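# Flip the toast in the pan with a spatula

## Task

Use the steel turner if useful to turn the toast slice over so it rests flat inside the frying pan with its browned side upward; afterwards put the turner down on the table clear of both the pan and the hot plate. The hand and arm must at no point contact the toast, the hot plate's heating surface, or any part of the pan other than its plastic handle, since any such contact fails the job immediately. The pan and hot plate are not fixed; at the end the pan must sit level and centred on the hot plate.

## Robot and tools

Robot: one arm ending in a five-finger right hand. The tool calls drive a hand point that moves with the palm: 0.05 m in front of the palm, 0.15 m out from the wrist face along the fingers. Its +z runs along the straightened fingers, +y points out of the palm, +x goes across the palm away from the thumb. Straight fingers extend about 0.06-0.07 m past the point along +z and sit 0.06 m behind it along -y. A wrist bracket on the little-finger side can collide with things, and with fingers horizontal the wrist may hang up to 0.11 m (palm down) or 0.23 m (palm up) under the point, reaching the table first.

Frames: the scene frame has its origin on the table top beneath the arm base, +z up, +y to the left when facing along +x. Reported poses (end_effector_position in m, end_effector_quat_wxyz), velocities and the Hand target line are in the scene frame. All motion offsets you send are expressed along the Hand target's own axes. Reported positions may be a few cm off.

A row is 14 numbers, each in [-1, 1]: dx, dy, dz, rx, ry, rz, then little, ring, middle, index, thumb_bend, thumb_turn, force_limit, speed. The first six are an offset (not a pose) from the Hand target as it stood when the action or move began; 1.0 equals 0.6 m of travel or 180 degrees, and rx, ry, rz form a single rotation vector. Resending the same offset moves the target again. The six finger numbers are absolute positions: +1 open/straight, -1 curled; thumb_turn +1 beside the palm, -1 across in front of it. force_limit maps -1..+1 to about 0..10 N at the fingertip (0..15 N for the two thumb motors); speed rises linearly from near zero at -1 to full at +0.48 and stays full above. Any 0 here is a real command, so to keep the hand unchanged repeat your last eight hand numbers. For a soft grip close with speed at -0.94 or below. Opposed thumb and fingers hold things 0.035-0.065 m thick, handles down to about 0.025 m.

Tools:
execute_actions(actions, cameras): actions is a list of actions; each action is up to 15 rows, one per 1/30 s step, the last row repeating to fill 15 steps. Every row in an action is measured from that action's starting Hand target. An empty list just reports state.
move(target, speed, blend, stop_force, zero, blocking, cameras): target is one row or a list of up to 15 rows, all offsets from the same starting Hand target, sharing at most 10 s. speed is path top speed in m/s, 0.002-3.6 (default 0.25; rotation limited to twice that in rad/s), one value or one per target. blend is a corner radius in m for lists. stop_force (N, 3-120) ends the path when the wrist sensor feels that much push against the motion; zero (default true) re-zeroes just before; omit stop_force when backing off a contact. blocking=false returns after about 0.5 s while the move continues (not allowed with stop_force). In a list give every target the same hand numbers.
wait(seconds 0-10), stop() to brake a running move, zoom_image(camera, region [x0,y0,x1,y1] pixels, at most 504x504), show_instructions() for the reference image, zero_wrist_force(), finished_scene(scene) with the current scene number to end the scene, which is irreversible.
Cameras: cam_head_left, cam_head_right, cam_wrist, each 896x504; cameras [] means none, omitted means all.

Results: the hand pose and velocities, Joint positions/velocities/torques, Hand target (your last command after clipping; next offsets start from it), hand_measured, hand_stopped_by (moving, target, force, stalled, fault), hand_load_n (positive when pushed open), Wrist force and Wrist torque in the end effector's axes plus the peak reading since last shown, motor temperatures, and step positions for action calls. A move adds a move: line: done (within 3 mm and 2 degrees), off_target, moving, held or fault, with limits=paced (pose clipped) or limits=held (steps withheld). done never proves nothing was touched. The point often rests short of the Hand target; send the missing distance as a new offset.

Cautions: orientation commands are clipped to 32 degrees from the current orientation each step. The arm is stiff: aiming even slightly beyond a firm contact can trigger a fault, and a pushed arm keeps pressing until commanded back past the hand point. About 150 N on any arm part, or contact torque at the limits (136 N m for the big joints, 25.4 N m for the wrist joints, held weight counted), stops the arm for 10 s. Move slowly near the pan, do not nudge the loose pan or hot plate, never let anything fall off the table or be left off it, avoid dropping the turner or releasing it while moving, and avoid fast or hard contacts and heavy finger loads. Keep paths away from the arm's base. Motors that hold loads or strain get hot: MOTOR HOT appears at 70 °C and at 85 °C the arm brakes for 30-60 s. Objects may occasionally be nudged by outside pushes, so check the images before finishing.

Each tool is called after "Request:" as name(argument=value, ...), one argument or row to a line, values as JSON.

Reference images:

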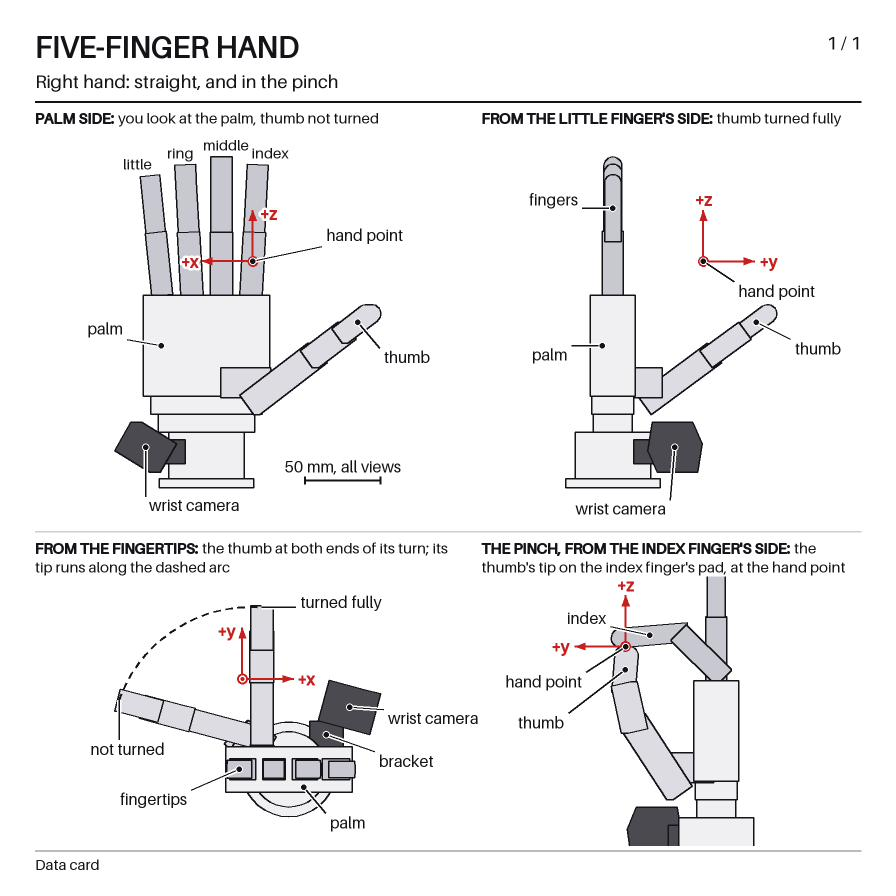

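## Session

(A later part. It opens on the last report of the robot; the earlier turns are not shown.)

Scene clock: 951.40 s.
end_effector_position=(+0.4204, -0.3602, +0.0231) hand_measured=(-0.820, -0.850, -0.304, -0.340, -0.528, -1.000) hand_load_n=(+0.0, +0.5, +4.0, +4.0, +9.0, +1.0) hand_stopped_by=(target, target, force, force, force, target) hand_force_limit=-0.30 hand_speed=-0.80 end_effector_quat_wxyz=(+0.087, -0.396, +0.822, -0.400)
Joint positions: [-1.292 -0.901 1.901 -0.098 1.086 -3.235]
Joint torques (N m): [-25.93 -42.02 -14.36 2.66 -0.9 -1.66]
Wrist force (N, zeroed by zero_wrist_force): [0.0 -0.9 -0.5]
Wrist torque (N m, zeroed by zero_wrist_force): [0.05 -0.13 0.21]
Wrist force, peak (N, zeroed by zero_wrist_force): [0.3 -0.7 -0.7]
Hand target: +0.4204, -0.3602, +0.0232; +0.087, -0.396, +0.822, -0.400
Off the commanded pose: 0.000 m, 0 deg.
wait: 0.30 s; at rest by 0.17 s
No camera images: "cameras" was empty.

Request:
move(
  target=[0.0029, -0.0116, -0.0116, 0.01667, 0, 0, -0.82, -0.85, -0.5, -0.5, -0.9, -1, -0.3, -0.8],
  speed=0.02,
  cameras=[],
)

Request:
zero_wrist_force(
)

Request:
move(
  target=[-0.0029, 0.0116, 0.0116, 0, 0, 0, -0.82, -0.85, -0.5, -0.5, -0.9, -1, -0.3, -0.8],
  speed=0.01,
  cameras=[],
)

Request:
wait(
  seconds=0.3,
  cameras=[],
)

Request:
wait(
  seconds=0.3,
)

Request:
zoom_image(
  camera="cam_head_left",
  region=[440, 340, 510, 430],
)

Request:
zoom_image(
  camera="cam_head_right",
  region=[430, 340, 500, 430],
)

Scene clock: 960.50 s.
end_effector_position=(+0.4201, -0.3600, +0.0332) hand_measured=(-0.820, -0.850, -0.304, -0.340, -0.528, -1.000) hand_load_n=(+0.0, +0.0, +4.0, +4.0, +10.0, -0.5) hand_stopped_by=(target, target, force, force, force, target) hand_force_limit=-0.30 hand_speed=-0.80 end_effector_quat_wxyz=(+0.097, -0.393, +0.811, -0.421) end_effector_velocity=(+0.000, +0.000, +0.000) end_effector_angular_velocity=(+0.002, +0.001, -0.001)
Joint positions: [-1.309 -0.934 1.945 -0.161 1.071 -3.221]
Joint velocities: [-0.001 0.001 -0.003 0.005 0 -0.001]
Joint torques (N m): [-14.37 -23.8 -22.85 2.24 0.44 1.17]
Wrist force (N, zeroed by zero_wrist_force): [0.2 -0.2 0.1]
Wrist torque (N m, zeroed by zero_wrist_force): [-0.02 -0.02 -0.01]
Wrist force, peak (N, zeroed by zero_wrist_force): [-0.1 -1.0 -0.8]
Hand target: +0.4201, -0.3599, +0.0331; +0.097, -0.393, +0.811, -0.421
Off the commanded pose: 0.000 m, 0 deg.
move: done
No camera images: "cameras" was empty.

Wrist force sensor zeroed.

Scene clock: 961.73 s.
end_effector_position=(+0.4208, -0.3606, +0.0231) hand_measured=(-0.820, -0.850, -0.304, -0.340, -0.528, -1.000) hand_load_n=(+0.0, +0.0, +4.0, +4.0, +9.5, +0.0) hand_stopped_by=(target, target, force, force, force, target) hand_force_limit=-0.30 hand_speed=-0.80 end_effector_quat_wxyz=(+0.097, -0.393, +0.811, -0.421)
Joint positions: [-1.297 -0.916 1.947 -0.185 1.078 -3.212]
Joint torques (N m): [-19.5 -31.13 -8.48 0.3 1.17 1.31]
Wrist force (N, zeroed by zero_wrist_force): [0.3 -0.1 0.0]
Wrist torque (N m, zeroed by zero_wrist_force): [0.04 -0.09 0.12]
Wrist force, peak (N, zeroed by zero_wrist_force): [0.4 -0.1 0.0]
Hand target: +0.4208, -0.3606, +0.0232; +0.097, -0.393, +0.811, -0.421
Off the commanded pose: 0.000 m, 0 deg.
move: done
No camera images: "cameras" was empty.

Scene clock: 962.03 s.
end_effector_position=(+0.4208, -0.3606, +0.0231) hand_measured=(-0.820, -0.850, -0.304, -0.340, -0.528, -1.000) hand_load_n=(+0.0, +0.0, +4.0, +4.0, +9.5, +0.0) hand_stopped_by=(target, target, force, force, force, target) hand_force_limit=-0.30 hand_speed=-0.80 end_effector_quat_wxyz=(+0.097, -0.393, +0.811, -0.421)
Joint positions: [-1.297 -0.916 1.947 -0.185 1.078 -3.212]
Joint torques (N m): [-26.3 -38.72 -10.27 2.3 -0.72 -0.96]
Wrist force (N, zeroed by zero_wrist_force): [0.2 -0.4 -0.5]
Wrist torque (N m, zeroed by zero_wrist_force): [0.03 -0.06 0.11]
Wrist force, peak (N, zeroed by zero_wrist_force): [0.2 -0.4 -0.5]
Hand target: +0.4208, -0.3606, +0.0232; +0.097, -0.393, +0.811, -0.421
Off the commanded pose: 0.000 m, 0 deg.
wait: 0.30 s; at rest by 0.17 s
No camera images: "cameras" was empty.

Scene clock: 962.33 s.
end_effector_position=(+0.4208, -0.3606, +0.0232) hand_measured=(-0.820, -0.850, -0.304, -0.340, -0.528, -1.000) hand_load_n=(+0.0, +0.5, +4.0, +4.0, +9.5, +0.0) hand_stopped_by=(target, target, force, force, force, target) hand_force_limit=-0.30 hand_speed=-0.80 end_effector_quat_wxyz=(+0.097, -0.393, +0.811, -0.421)
Joint positions: [-1.297 -0.916 1.947 -0.185 1.078 -3.212]
Joint torques (N m): [-25.24 -41.53 -9.98 2.46 -1 -1.79]
Wrist force (N, zeroed by zero_wrist_force): [0.2 0.0 -0.1]
Wrist torque (N m, zeroed by zero_wrist_force): [0.06 -0.10 0.12]
Wrist force, peak (N, zeroed by zero_wrist_force): [0.4 -0.4 -0.3]
Hand target: +0.4208, -0.3606, +0.0232; +0.097, -0.393, +0.811, -0.421
Off the commanded pose: 0.000 m, 0 deg.
wait: 0.30 s; at rest by 0.17 s
camera_calibration:
cam_wrist: T_world_to_cam=[[-0.732367, 0.117557, -0.670685, 0.359952], [0.125503, 0.991413, 0.0367283, 0.304168], [0.669244, -0.0572746, -0.740832, -0.171526], [0, 0, 0, 1]] pos_world=[0.340236, -0.353695, 0.10317]

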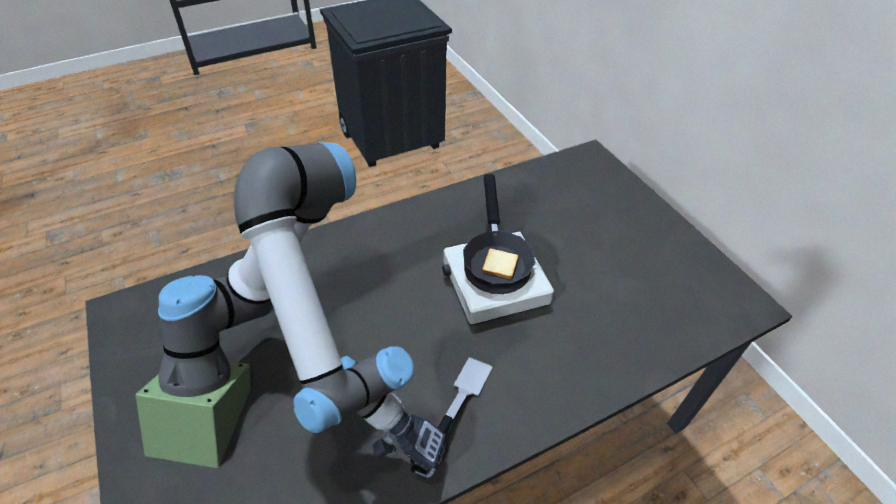

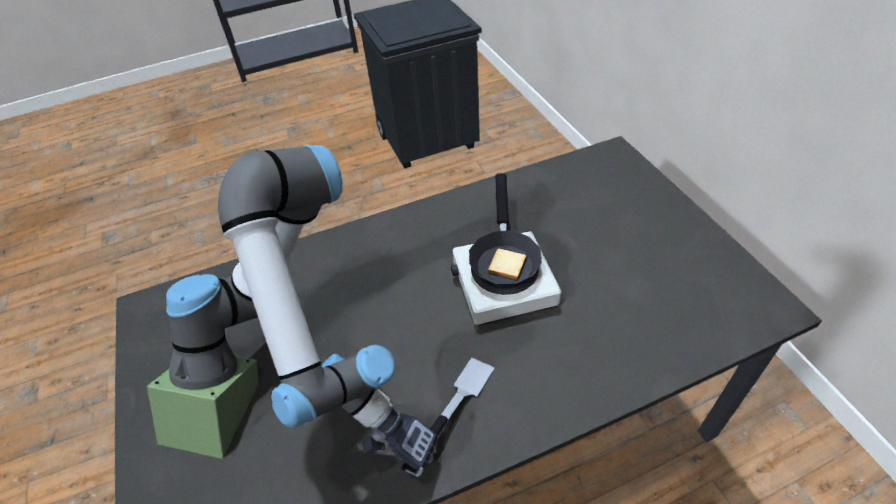

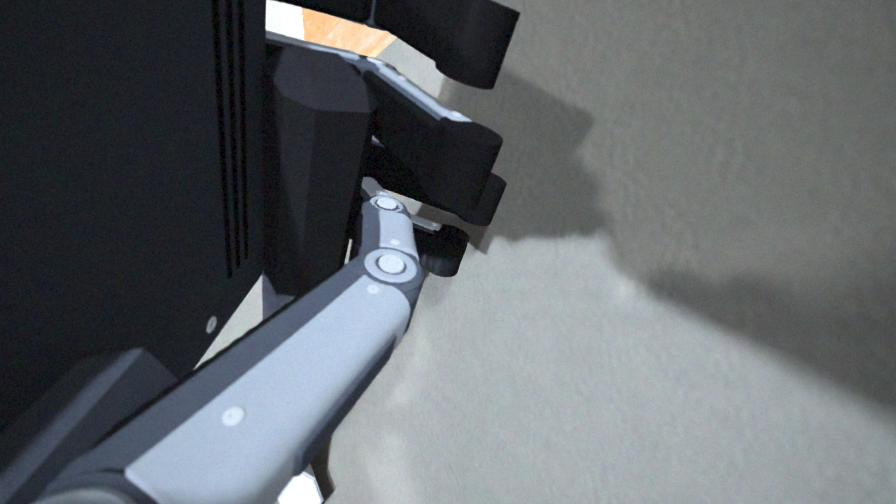

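Scaled by 5.600.

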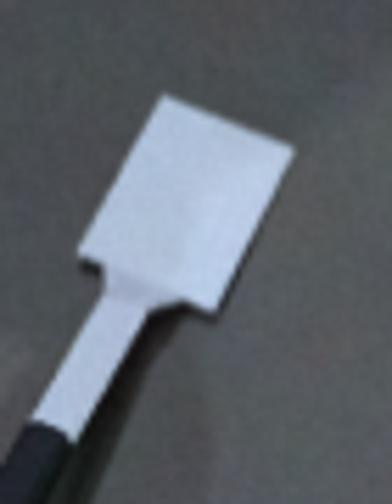

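Scaled by 5.600.

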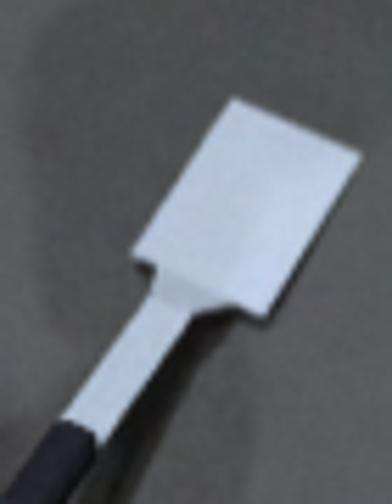

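Request:
move(
  target=[0.0029, -0.0116, -0.0116, 0.01667, 0, 0, -0.82, -0.85, -0.5, -0.5, -0.9, -1, -0.3, -0.8],
  speed=0.02,
  cameras=[],
)

Request:
zero_wrist_force(
)

Request:
move(
  target=[-0.0045, 0.0155, 0.0155, 0, 0, 0, -0.82, -0.85, -0.5, -0.5, -0.9, -1, -0.3, -0.8],
  speed=0.01,
  stop_force=3,
  cameras=[],
)

Request:
wait(
  seconds=0.3,
  cameras=[],
)

Request:
wait(
  seconds=0.3,
)

Request:
zoom_image(
  camera="cam_head_left",
  region=[440, 340, 510, 430],
)

Request:
zoom_image(
  camera="cam_head_right",
  region=[430, 340, 500, 430],
)

Scene clock: 969.90 s.
end_effector_position=(+0.4201, -0.3600, +0.0332) hand_measured=(-0.820, -0.850, -0.304, -0.340, -0.528, -1.000) hand_load_n=(+0.0, +0.0, +4.0, +4.0, +10.0, -0.5) hand_stopped_by=(target, target, force, force, force, target) hand_force_limit=-0.30 hand_speed=-0.80 end_effector_quat_wxyz=(+0.108, -0.391, +0.800, -0.443)
Joint positions: [-1.315 -0.949 1.992 -0.251 1.063 -3.198]
Joint torques (N m): [-13.25 -22.49 -19.54 2.14 0.49 0.91]
Wrist force (N, zeroed by zero_wrist_force): [0.1 0.5 -0.1]
Wrist torque (N m, zeroed by zero_wrist_force): [0.09 0.00 0.04]
Wrist force, peak (N, zeroed by zero_wrist_force): [0.2 0.6 -0.2]
Hand target: +0.4201, -0.3599, +0.0331; +0.108, -0.391, +0.800, -0.442
Off the commanded pose: 0.000 m, 0 deg.
move: done
No camera images: "cameras" was empty.

Wrist force sensor zeroed.

Scene clock: 972.37 s.
end_effector_position=(+0.4218, -0.3610, +0.0199) hand_measured=(-0.820, -0.850, -0.304, -0.340, -0.528, -1.000) hand_load_n=(+0.0, +0.5, +4.0, +4.0, +9.0, +1.0) hand_stopped_by=(target, target, force, force, force, target) hand_force_limit=-0.30 hand_speed=-0.80 end_effector_quat_wxyz=(+0.108, -0.391, +0.800, -0.442)
Joint positions: [-1.298 -0.923 1.992 -0.283 1.075 -3.184]
Joint torques (N m): [-26.69 -40.67 -16.68 2.11 -0.97 -1.73]
Wrist force (N, zeroed by zero_wrist_force): [-0.1 -0.5 -0.2]
Wrist torque (N m, zeroed by zero_wrist_force): [0.03 -0.11 0.16]
Wrist force, peak (N, zeroed by zero_wrist_force): [0.3 -1.0 -0.2]
Hand target: +0.4218, -0.3610, +0.0199; +0.108, -0.391, +0.800, -0.442
Off the commanded pose: 0.000 m, 0 deg.
move: done
No camera images: "cameras" was empty.

Scene clock: 972.67 s.
end_effector_position=(+0.4218, -0.3610, +0.0199) hand_measured=(-0.820, -0.850, -0.304, -0.340, -0.528, -1.000) hand_load_n=(+0.0, +0.5, +3.5, +3.5, +9.0, +0.5) hand_stopped_by=(target, target, force, force, force, target) hand_force_limit=-0.30 hand_speed=-0.80 end_effector_quat_wxyz=(+0.108, -0.391, +0.800, -0.442)
Joint positions: [-1.298 -0.923 1.992 -0.283 1.075 -3.184]
Joint torques (N m): [-25.57 -40.52 -16.67 2.11 -1.08 -1.61]
Wrist force (N, zeroed by zero_wrist_force): [-0.2 -0.5 -0.3]
Wrist torque (N m, zeroed by zero_wrist_force): [0.04 -0.09 0.15]
Wrist force, peak (N, zeroed by zero_wrist_force): [-0.1 -0.7 -0.3]
Hand target: +0.4218, -0.3610, +0.0199; +0.108, -0.391, +0.800, -0.442
Off the commanded pose: 0.000 m, 0 deg.
wait: 0.30 s; at rest by 0.17 s
No camera images: "cameras" was empty.

Scene clock: 972.97 s.
end_effector_position=(+0.4218, -0.3610, +0.0199) hand_measured=(-0.820, -0.850, -0.304, -0.340, -0.528, -1.000) hand_load_n=(+0.0, +0.5, +3.5, +4.0, +9.0, +0.5) hand_stopped_by=(target, target, force, force, force, target) hand_force_limit=-0.30 hand_speed=-0.80 end_effector_quat_wxyz=(+0.108, -0.391, +0.800, -0.442)
Joint positions: [-1.298 -0.923 1.992 -0.283 1.075 -3.184]
Joint torques (N m): [-24.4 -39.66 -15.78 2.15 -0.88 -1.75]
Wrist force (N, zeroed by zero_wrist_force): [0.0 -0.8 -0.3]
Wrist torque (N m, zeroed by zero_wrist_force): [-0.02 -0.12 0.15]
Wrist force, peak (N, zeroed by zero_wrist_force): [-0.4 -0.8 -0.4]
Hand target: +0.4218, -0.3610, +0.0199; +0.108, -0.391, +0.800, -0.442
Off the commanded pose: 0.000 m, 0 deg.
wait: 0.30 s; at rest by 0.17 s
camera_calibration:
cam_wrist: T_world_to_cam=[[-0.70738, 0.086764, -0.701488, 0.33751], [0.115626, 0.993273, 0.00625684, 0.310002], [0.697312, -0.0766841, -0.712654, -0.194147], [0, 0, 0, 1]] pos_world=[0.338285, -0.352089, 0.0964602]

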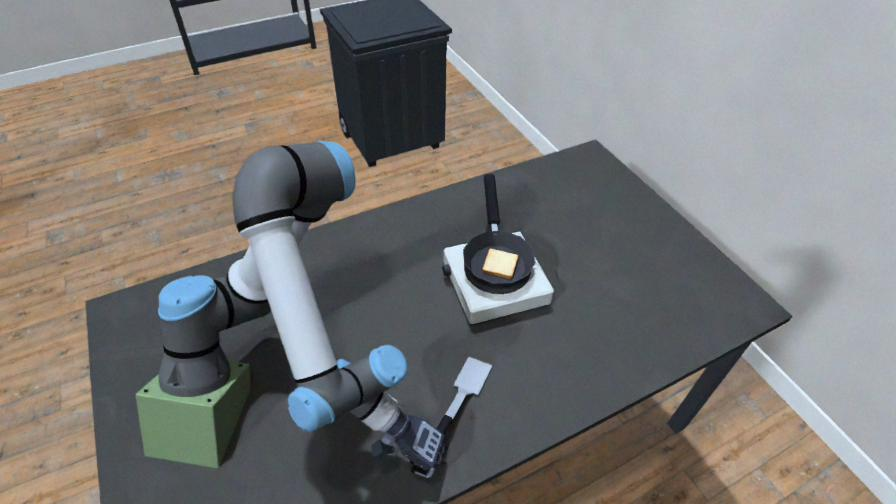

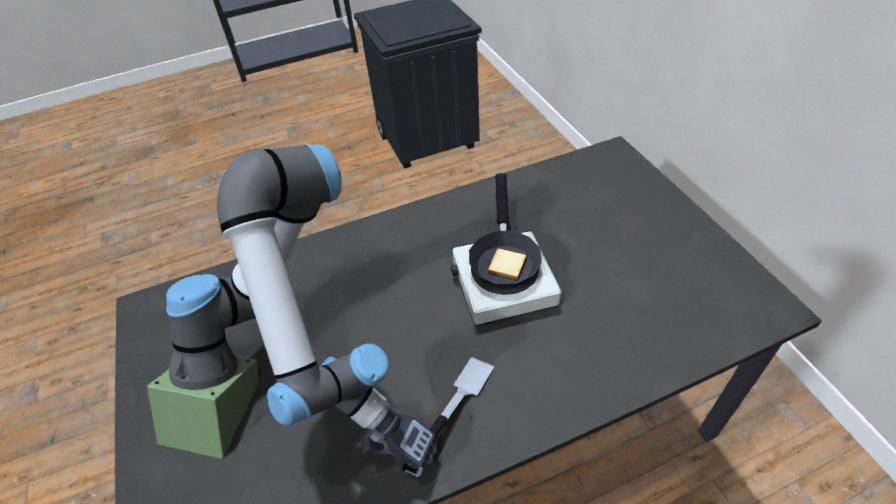

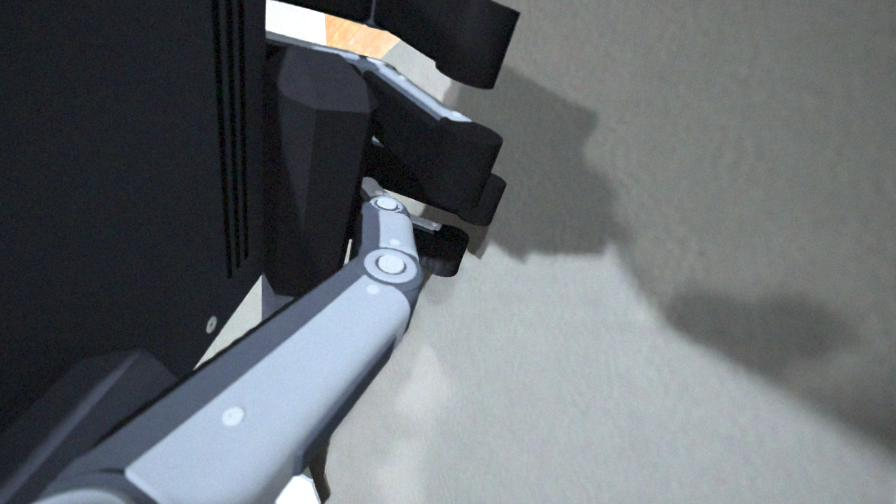

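Scaled by 5.600.

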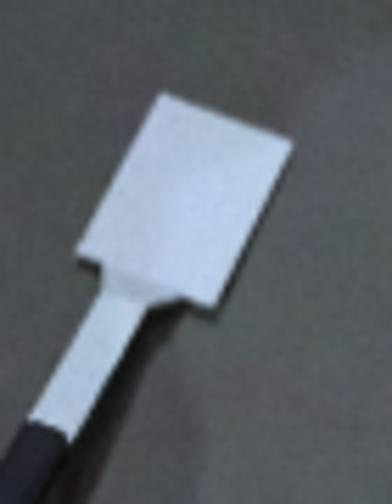

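Scaled by 5.600.

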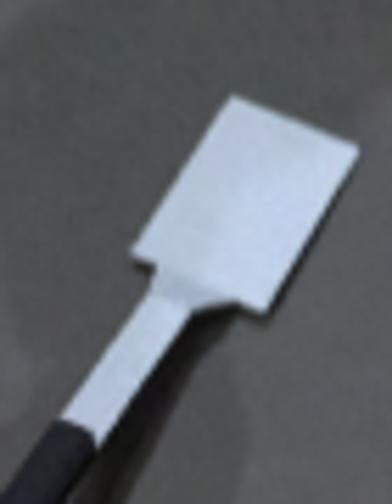

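Request:
move(
  target=[
    [-0.0237, -0.2702, -0.2108, 0, 0, 0, -0.82, -0.85, -0.5, -0.5, -0.9, -1, -0.3, -0.8],
    [-0.3757, -0.5478, -0.3678, -0.02, 0.0989, -0.1897, -0.82, -0.85, -0.5, -0.5, -0.9, -1, -0.3, -0.8],
  ],
  speed=0.25,
  blend=[0.05, 0],
)

Request:
zoom_image(
  camera="cam_head_left",
  region=[440, 190, 570, 330],
)

Request:
zoom_image(
  camera="cam_head_right",
  region=[440, 190, 570, 330],
)

Scene clock: 1051.57 s.
end_effector_position=(+0.6330, -0.1607, +0.3703) hand_measured=(-0.820, -0.850, -0.304, -0.342, -0.528, -1.000) hand_load_n=(+0.0, +0.0, +4.5, +1.5, +10.5, -1.5) hand_stopped_by=(target, target, force, force, force, target) hand_force_limit=-0.30 hand_speed=-0.80 end_effector_quat_wxyz=(-0.162, -0.538, +0.671, -0.484) end_effector_velocity=(+0.001, +0.001, +0.002) end_effector_angular_velocity=(-0.004, -0.001, +0.000)
Joint positions: [-0.789 -1.199 1.014 0.928 1.763 -3.428]
Joint velocities: [0.002 0 -0.005 0.002 0.004 0]
Joint torques (N m): [-10.86 -34.19 -26.31 1.71 3.05 0.39]
Wrist force (N, zeroed by zero_wrist_force): [-2.7 -0.8 -0.5]
Wrist torque (N m, zeroed by zero_wrist_force): [0.02 0.27 -0.09]
Wrist force, peak (N, zeroed by zero_wrist_force): [-3.5 -2.5 -1.9]
Hand target: +0.6330, -0.1607, +0.3703; -0.162, -0.538, +0.671, -0.484
Off the commanded pose: 0.000 m, 0 deg.
move: done
camera_calibration:
cam_wrist: T_world_to_cam=[[-0.950735, -0.202148, -0.23503, 0.650222], [-0.0862076, 0.900645, -0.425918, 0.357399], [0.297777, -0.384674, -0.873702, 0.186689], [0, 0, 0, 1]] pos_world=[0.593408, -0.118634, 0.468154]

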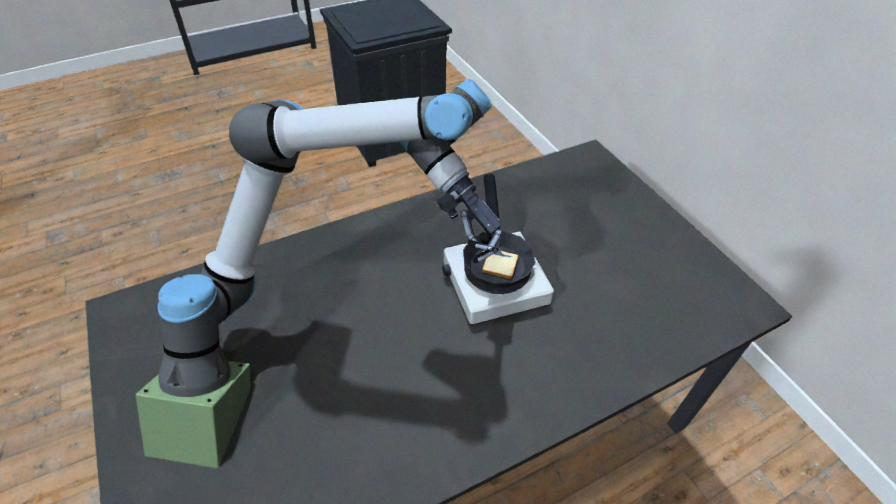

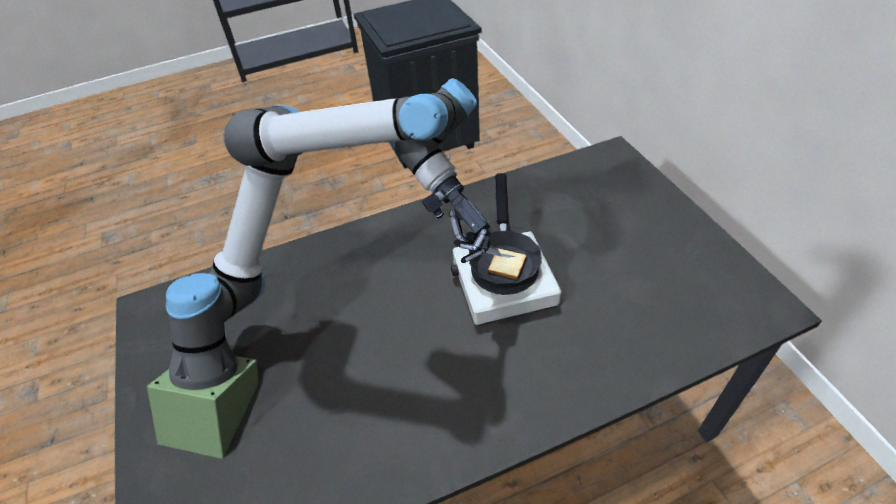

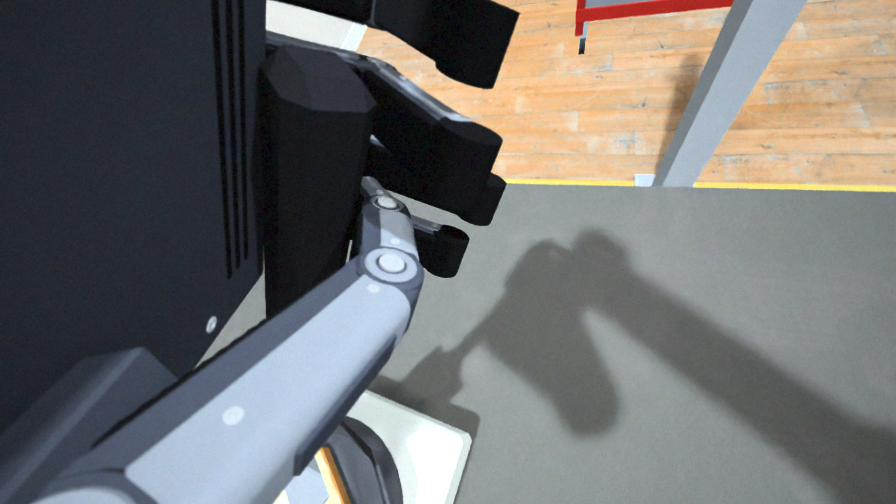

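Scaled by 3.600.

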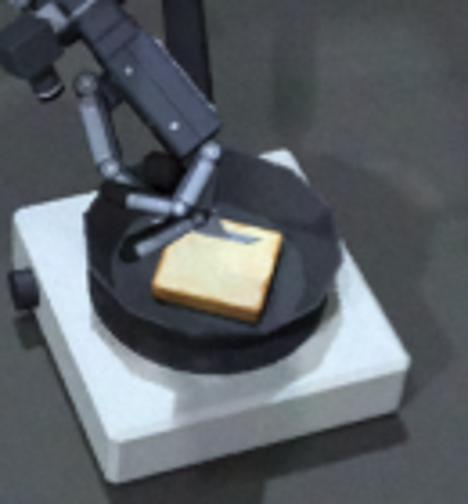

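Scaled by 3.600.

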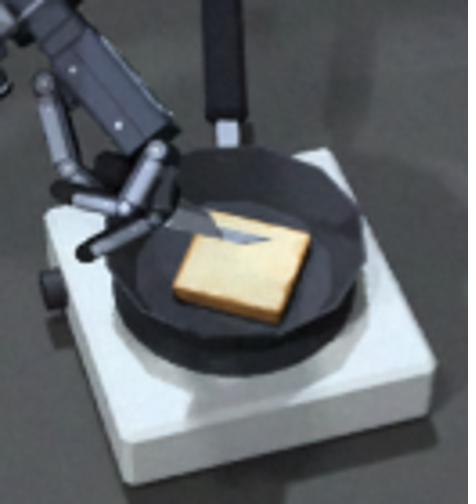

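Request:
zoom_image(
  camera="cam_head_right",
  region=[475, 235, 535, 290],
)

Request:
zoom_image(
  camera="cam_head_left",
  region=[475, 230, 535, 285],
)

Request:
zoom_image(
  camera="cam_wrist",
  region=[250, 360, 500, 504],
)

Scaled by 8.400.

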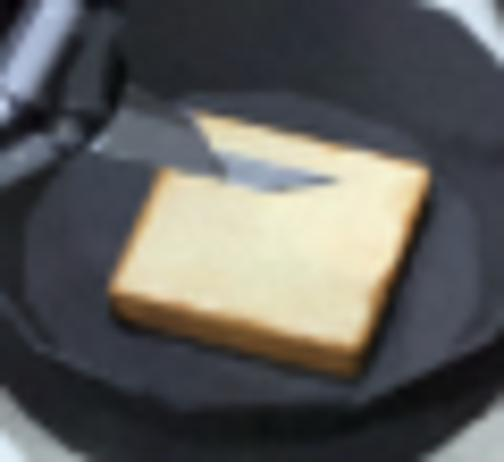

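Scaled by 8.400.

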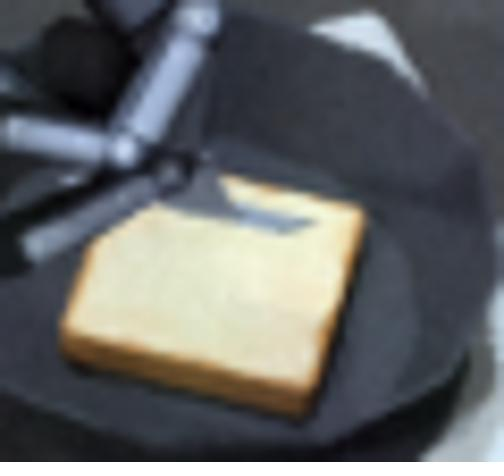

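Scaled by 2.016.

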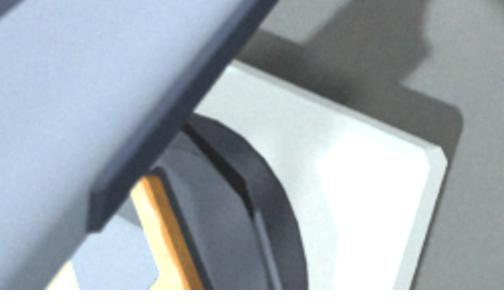

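Request:
move(
  target=[-0.0615, 0.0395, 0.04, 0, 0, 0, -0.82, -0.85, -0.5, -0.5, -0.9, -1, -0.3, -0.8],
  speed=0.08,
)

Request:
zoom_image(
  camera="cam_head_right",
  region=[465, 220, 545, 300],
)

Request:
zoom_image(
  camera="cam_head_left",
  region=[460, 220, 540, 300],
)

Request:
zoom_image(
  camera="cam_wrist",
  region=[250, 360, 500, 504],
)

Scene clock: 1064.93 s.
end_effector_position=(+0.6331, -0.1607, +0.3202) hand_measured=(-0.820, -0.850, -0.304, -0.342, -0.528, -1.000) hand_load_n=(+0.0, +0.5, +4.5, +1.5, +10.5, -1.5) hand_stopped_by=(target, target, force, force, force, target) hand_force_limit=-0.30 hand_speed=-0.80 end_effector_quat_wxyz=(-0.162, -0.538, +0.671, -0.484)
Joint positions: [-0.739 -1.197 1.125 0.822 1.8 -3.393]
Joint torques (N m): [-24.14 -38.91 -23.79 2.77 -0.28 -2.06]
Wrist force (N, zeroed by zero_wrist_force): [-2.6 -1.1 -0.4]
Wrist torque (N m, zeroed by zero_wrist_force): [-0.03 0.18 -0.10]
Wrist force, peak (N, zeroed by zero_wrist_force): [-2.9 -1.2 -0.8]
Hand target: +0.6331, -0.1607, +0.3203; -0.162, -0.538, +0.671, -0.484
Off the commanded pose: 0.000 m, 0 deg.
move: done
camera_calibration:
cam_wrist: T_world_to_cam=[[-0.950801, -0.202042, -0.234855, 0.638544], [-0.0861997, 0.900674, -0.425859, 0.336086], [0.297569, -0.384662, -0.873778, 0.14313], [0, 0, 0, 1]] pos_world=[0.593507, -0.118634, 0.418154]

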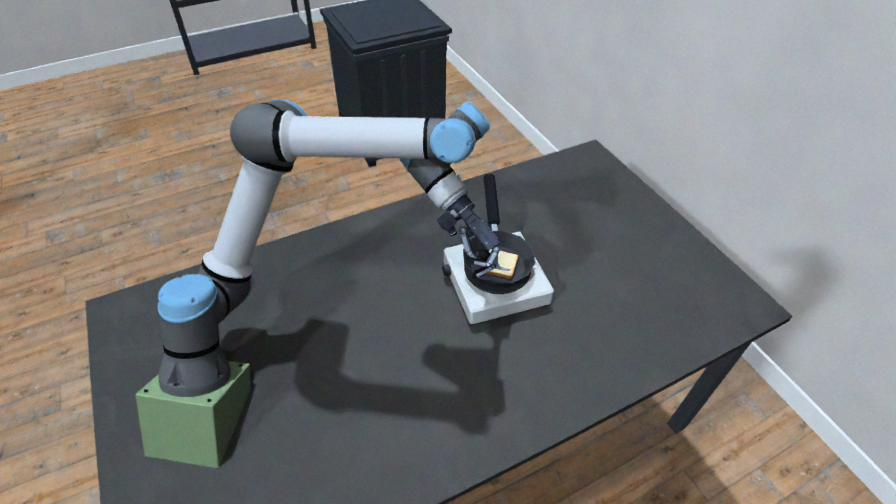

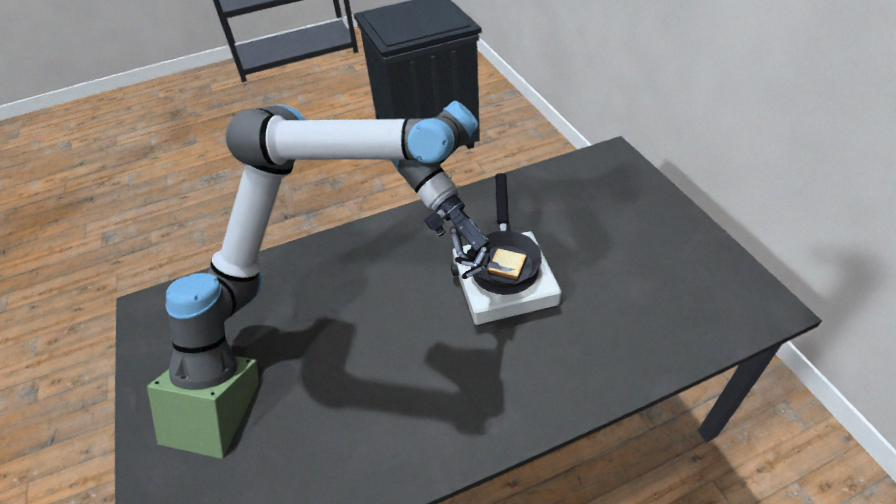

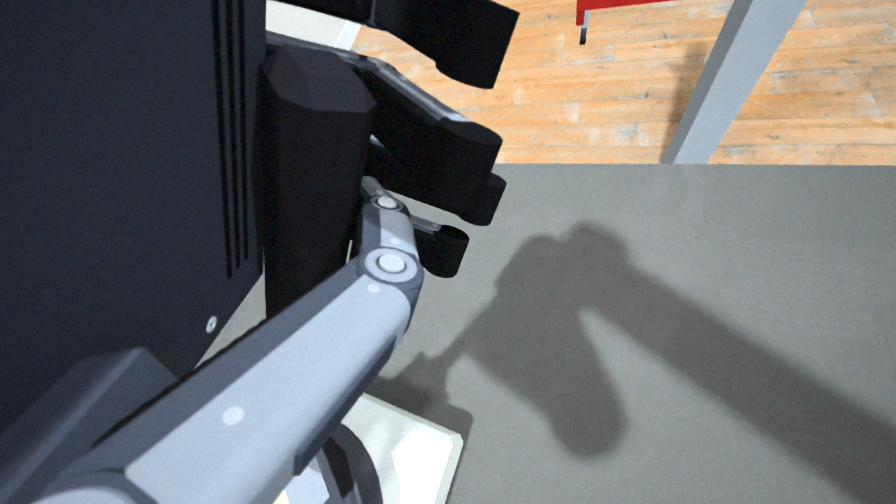

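Scaled by 6.300.

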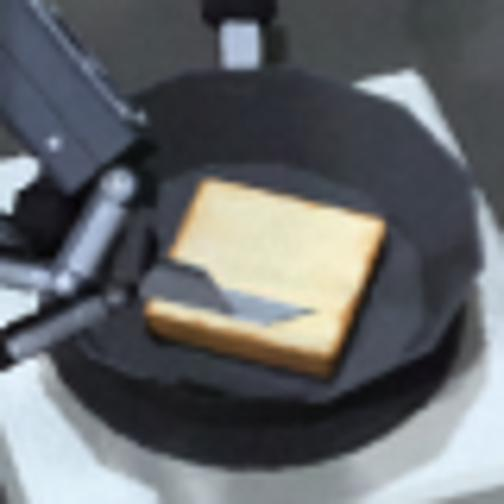

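Scaled by 6.300.

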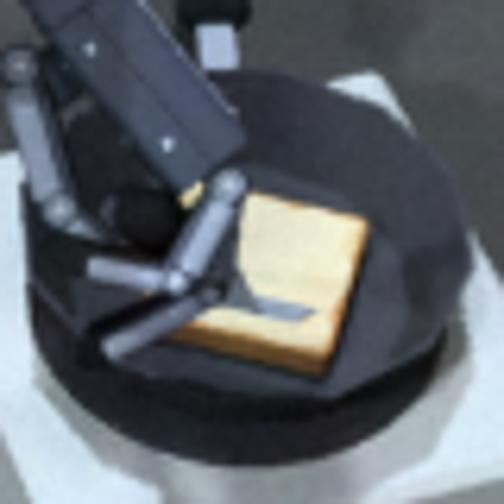

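Scaled by 2.016.

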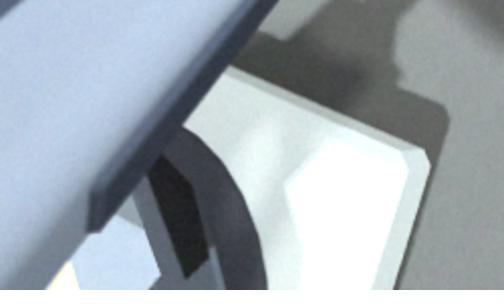

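Request:
move(
  target=[-0.0415, -0.0018, -0.0113, -0.0043, 0.02, -0.0263, -0.82, -0.85, -0.5, -0.5, -0.9, -1, -0.3, -0.8],
  speed=0.06,
)

Request:
zoom_image(
  camera="cam_head_right",
  region=[465, 220, 545, 300],
)

Request:
zoom_image(
  camera="cam_head_left",
  region=[460, 220, 540, 300],
)

Request:
zoom_image(
  camera="cam_wrist",
  region=[250, 360, 500, 504],
)

Scene clock: 1085.30 s.
end_effector_position=(+0.6411, -0.1410, +0.3056) hand_measured=(-0.820, -0.850, -0.304, -0.342, -0.528, -1.000) hand_load_n=(+0.0, +0.0, +4.5, +1.0, +10.5, -1.5) hand_stopped_by=(target, target, force, force, force, target) hand_force_limit=-0.30 hand_speed=-0.80 end_effector_quat_wxyz=(-0.206, -0.549, +0.646, -0.489)
Joint positions: [-0.644 -1.159 1.09 0.835 1.933 -3.409]
Joint torques (N m): [-23.65 -47.75 -11.94 0.25 -0.07 1.51]
Wrist force (N, zeroed by zero_wrist_force): [-2.7 -1.6 -0.9]
Wrist torque (N m, zeroed by zero_wrist_force): [-0.07 0.15 -0.15]
Wrist force, peak (N, zeroed by zero_wrist_force): [-3.2 -1.9 -1.2]
Hand target: +0.6411, -0.1410, +0.3057; -0.206, -0.549, +0.646, -0.489
Off the commanded pose: 0.000 m, 0 deg.
move: done
camera_calibration:
cam_wrist: T_world_to_cam=[[-0.964843, -0.216466, -0.149068, 0.627507], [-0.119453, 0.866365, -0.484915, 0.347287], [0.234115, -0.450061, -0.861763, 0.163308], [0, 0, 0, 1]] pos_world=[0.608697, -0.0915444, 0.402679]

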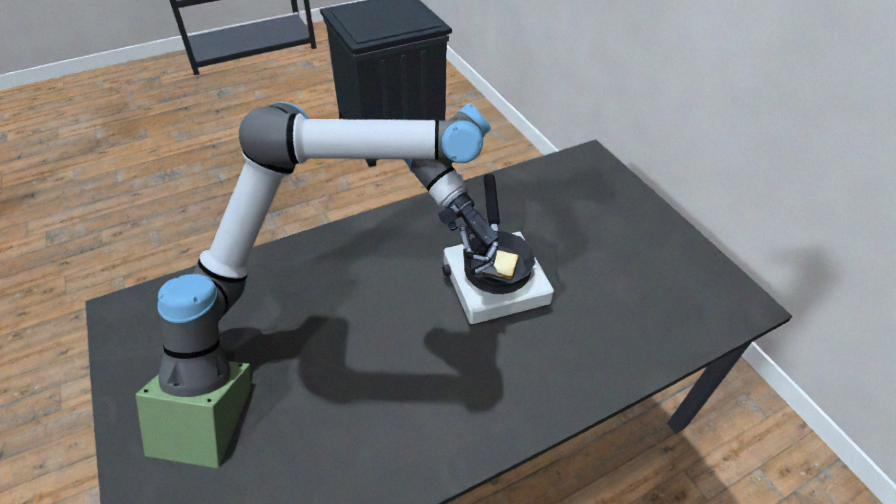

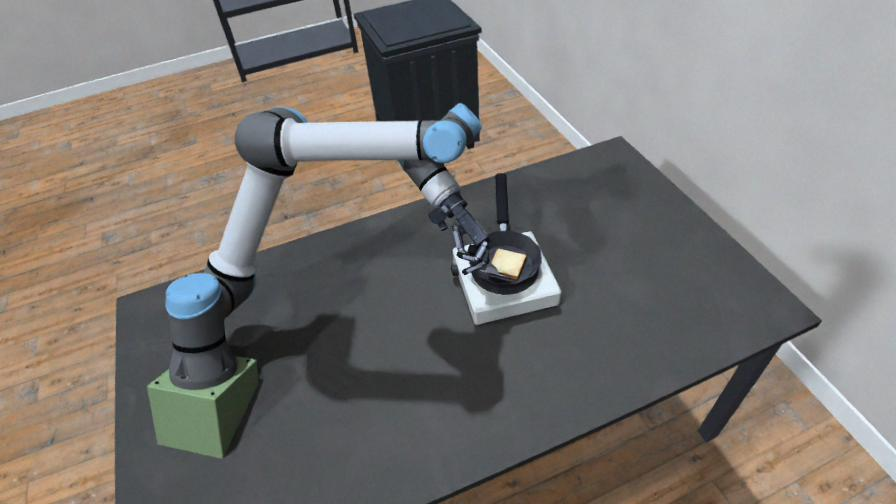

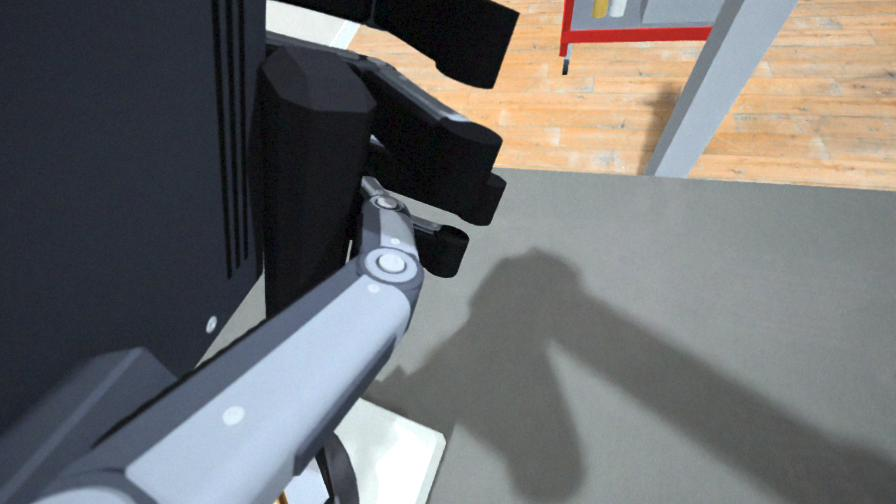

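Scaled by 6.300.

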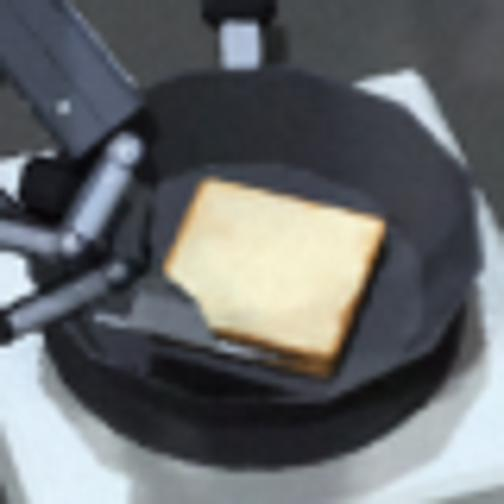

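Scaled by 6.300.

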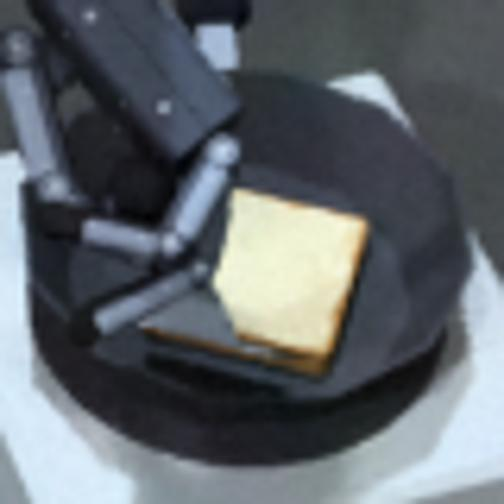

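Scaled by 2.016.

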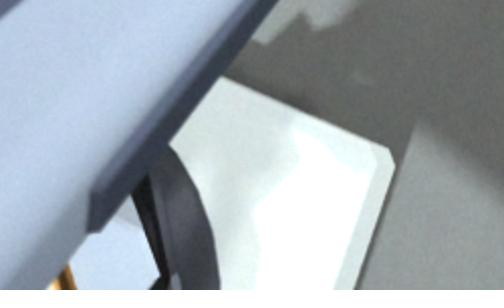

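Request:
zoom_image(
  camera="cam_head_right",
  region=[475, 255, 525, 290],
)

Request:
zoom_image(
  camera="cam_head_left",
  region=[470, 255, 520, 290],
)

Scaled by 10.080.

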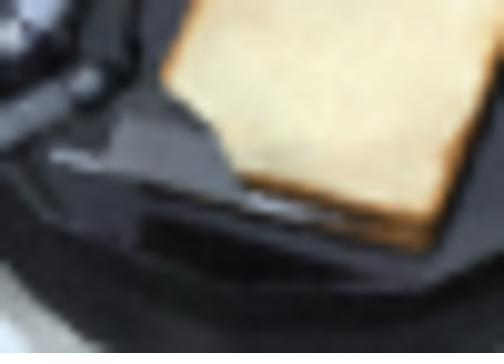

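Scaled by 10.080.

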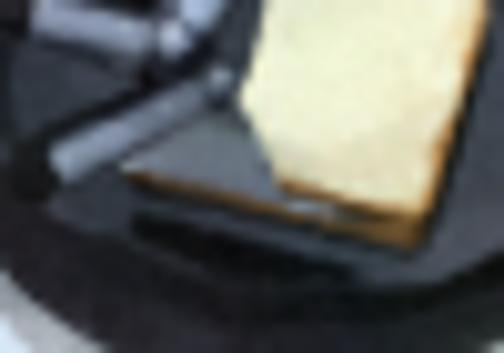

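Request:
zero_wrist_force(
)

Request:
move(
  target=[-0.0107, 0.0054, 0.0058, 0, 0, 0, -0.82, -0.85, -0.5, -0.5, -0.9, -1, -0.3, -0.8],
  speed=0.02,
  cameras=[],
)

Request:
move(
  target=[-0.0080, 0.0040, 0.0044, 0, 0, 0, -0.82, -0.85, -0.5, -0.5, -0.9, -1, -0.3, -0.8],
  speed=0.02,
)

Request:
zoom_image(
  camera="cam_head_right",
  region=[475, 255, 525, 290],
)

Request:
zoom_image(
  camera="cam_head_left",
  region=[470, 255, 520, 290],
)

Wrist force sensor zeroed.

Scene clock: 1093.97 s.
end_effector_position=(+0.6411, -0.1409, +0.2976) hand_measured=(-0.820, -0.850, -0.304, -0.342, -0.528, -1.000) hand_load_n=(+0.0, +0.0, +4.5, +1.5, +10.5, -1.0) hand_stopped_by=(target, target, force, force, force, target) hand_force_limit=-0.30 hand_speed=-0.80 end_effector_quat_wxyz=(-0.206, -0.549, +0.646, -0.489)
Joint positions: [-0.636 -1.156 1.105 0.82 1.939 -3.403]
Joint torques (N m): [-22.56 -31.03 -25.33 1.87 1.47 0.65]
Wrist force (N, zeroed by zero_wrist_force): [-0.3 -0.3 0.1]
Wrist torque (N m, zeroed by zero_wrist_force): [-0.04 0.05 -0.02]
Wrist force, peak (N, zeroed by zero_wrist_force): [0.0 0.0 -0.5]
Hand target: +0.6411, -0.1409, +0.2977; -0.206, -0.549, +0.646, -0.489
Off the commanded pose: 0.000 m, 0 deg.
move: done
No camera images: "cameras" was empty.

Scene clock: 1094.67 s.
end_effector_position=(+0.6411, -0.1410, +0.2916) hand_measured=(-0.820, -0.850, -0.304, -0.342, -0.528, -1.000) hand_load_n=(+0.0, +0.0, +4.0, +1.5, +10.0, -1.0) hand_stopped_by=(target, target, force, force, force, target) hand_force_limit=-0.30 hand_speed=-0.80 end_effector_quat_wxyz=(-0.206, -0.549, +0.646, -0.489)
Joint positions: [-0.63 -1.153 1.115 0.809 1.943 -3.398]
Joint torques (N m): [-18.03 -30.18 -23.14 0.76 1.86 1.31]
Wrist force (N, zeroed by zero_wrist_force): [1.5 -0.5 0.0]
Wrist torque (N m, zeroed by zero_wrist_force): [-0.02 -0.13 0.15]
Wrist force, peak (N, zeroed by zero_wrist_force): [1.5 -0.5 0.0]
Hand target: +0.6411, -0.1410, +0.2917; -0.206, -0.549, +0.646, -0.489
Off the commanded pose: 0.000 m, 0 deg.
move: done
camera_calibration:
cam_wrist: T_world_to_cam=[[-0.964789, -0.216483, -0.149393, 0.625512], [-0.119269, 0.866295, -0.485085, 0.340446], [0.234431, -0.450186, -0.861612, 0.150982], [0, 0, 0, 1]] pos_world=[0.608697, -0.0915444, 0.38868]

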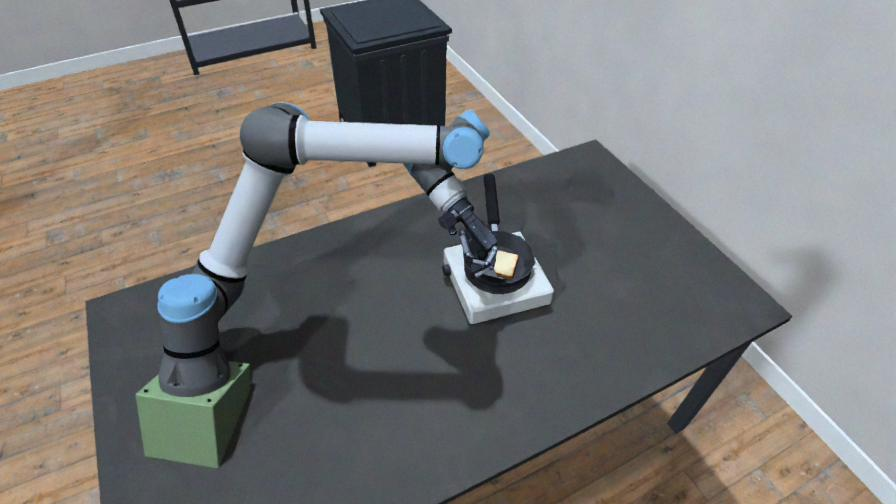

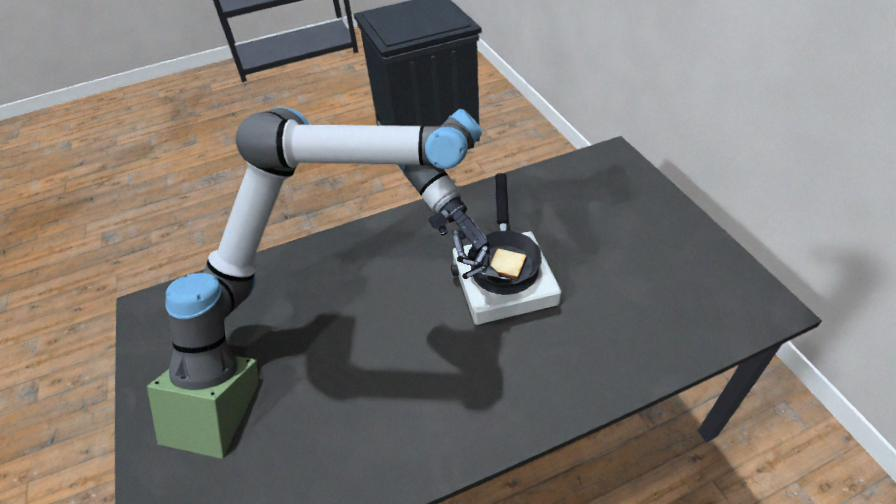

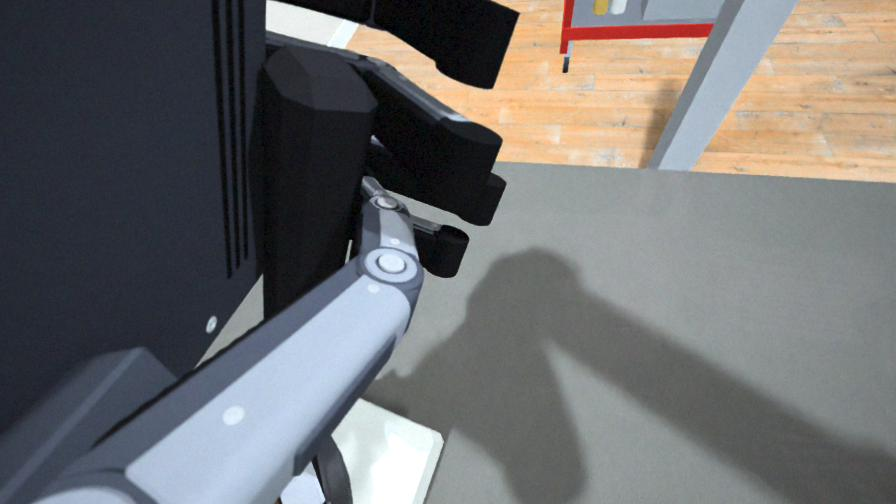

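Scaled by 10.080.

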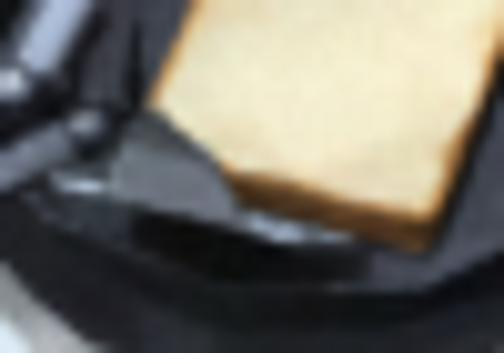

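Scaled by 10.080.

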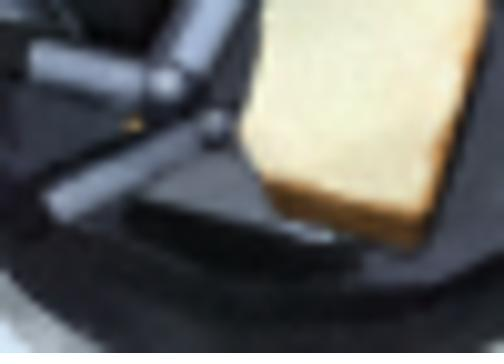

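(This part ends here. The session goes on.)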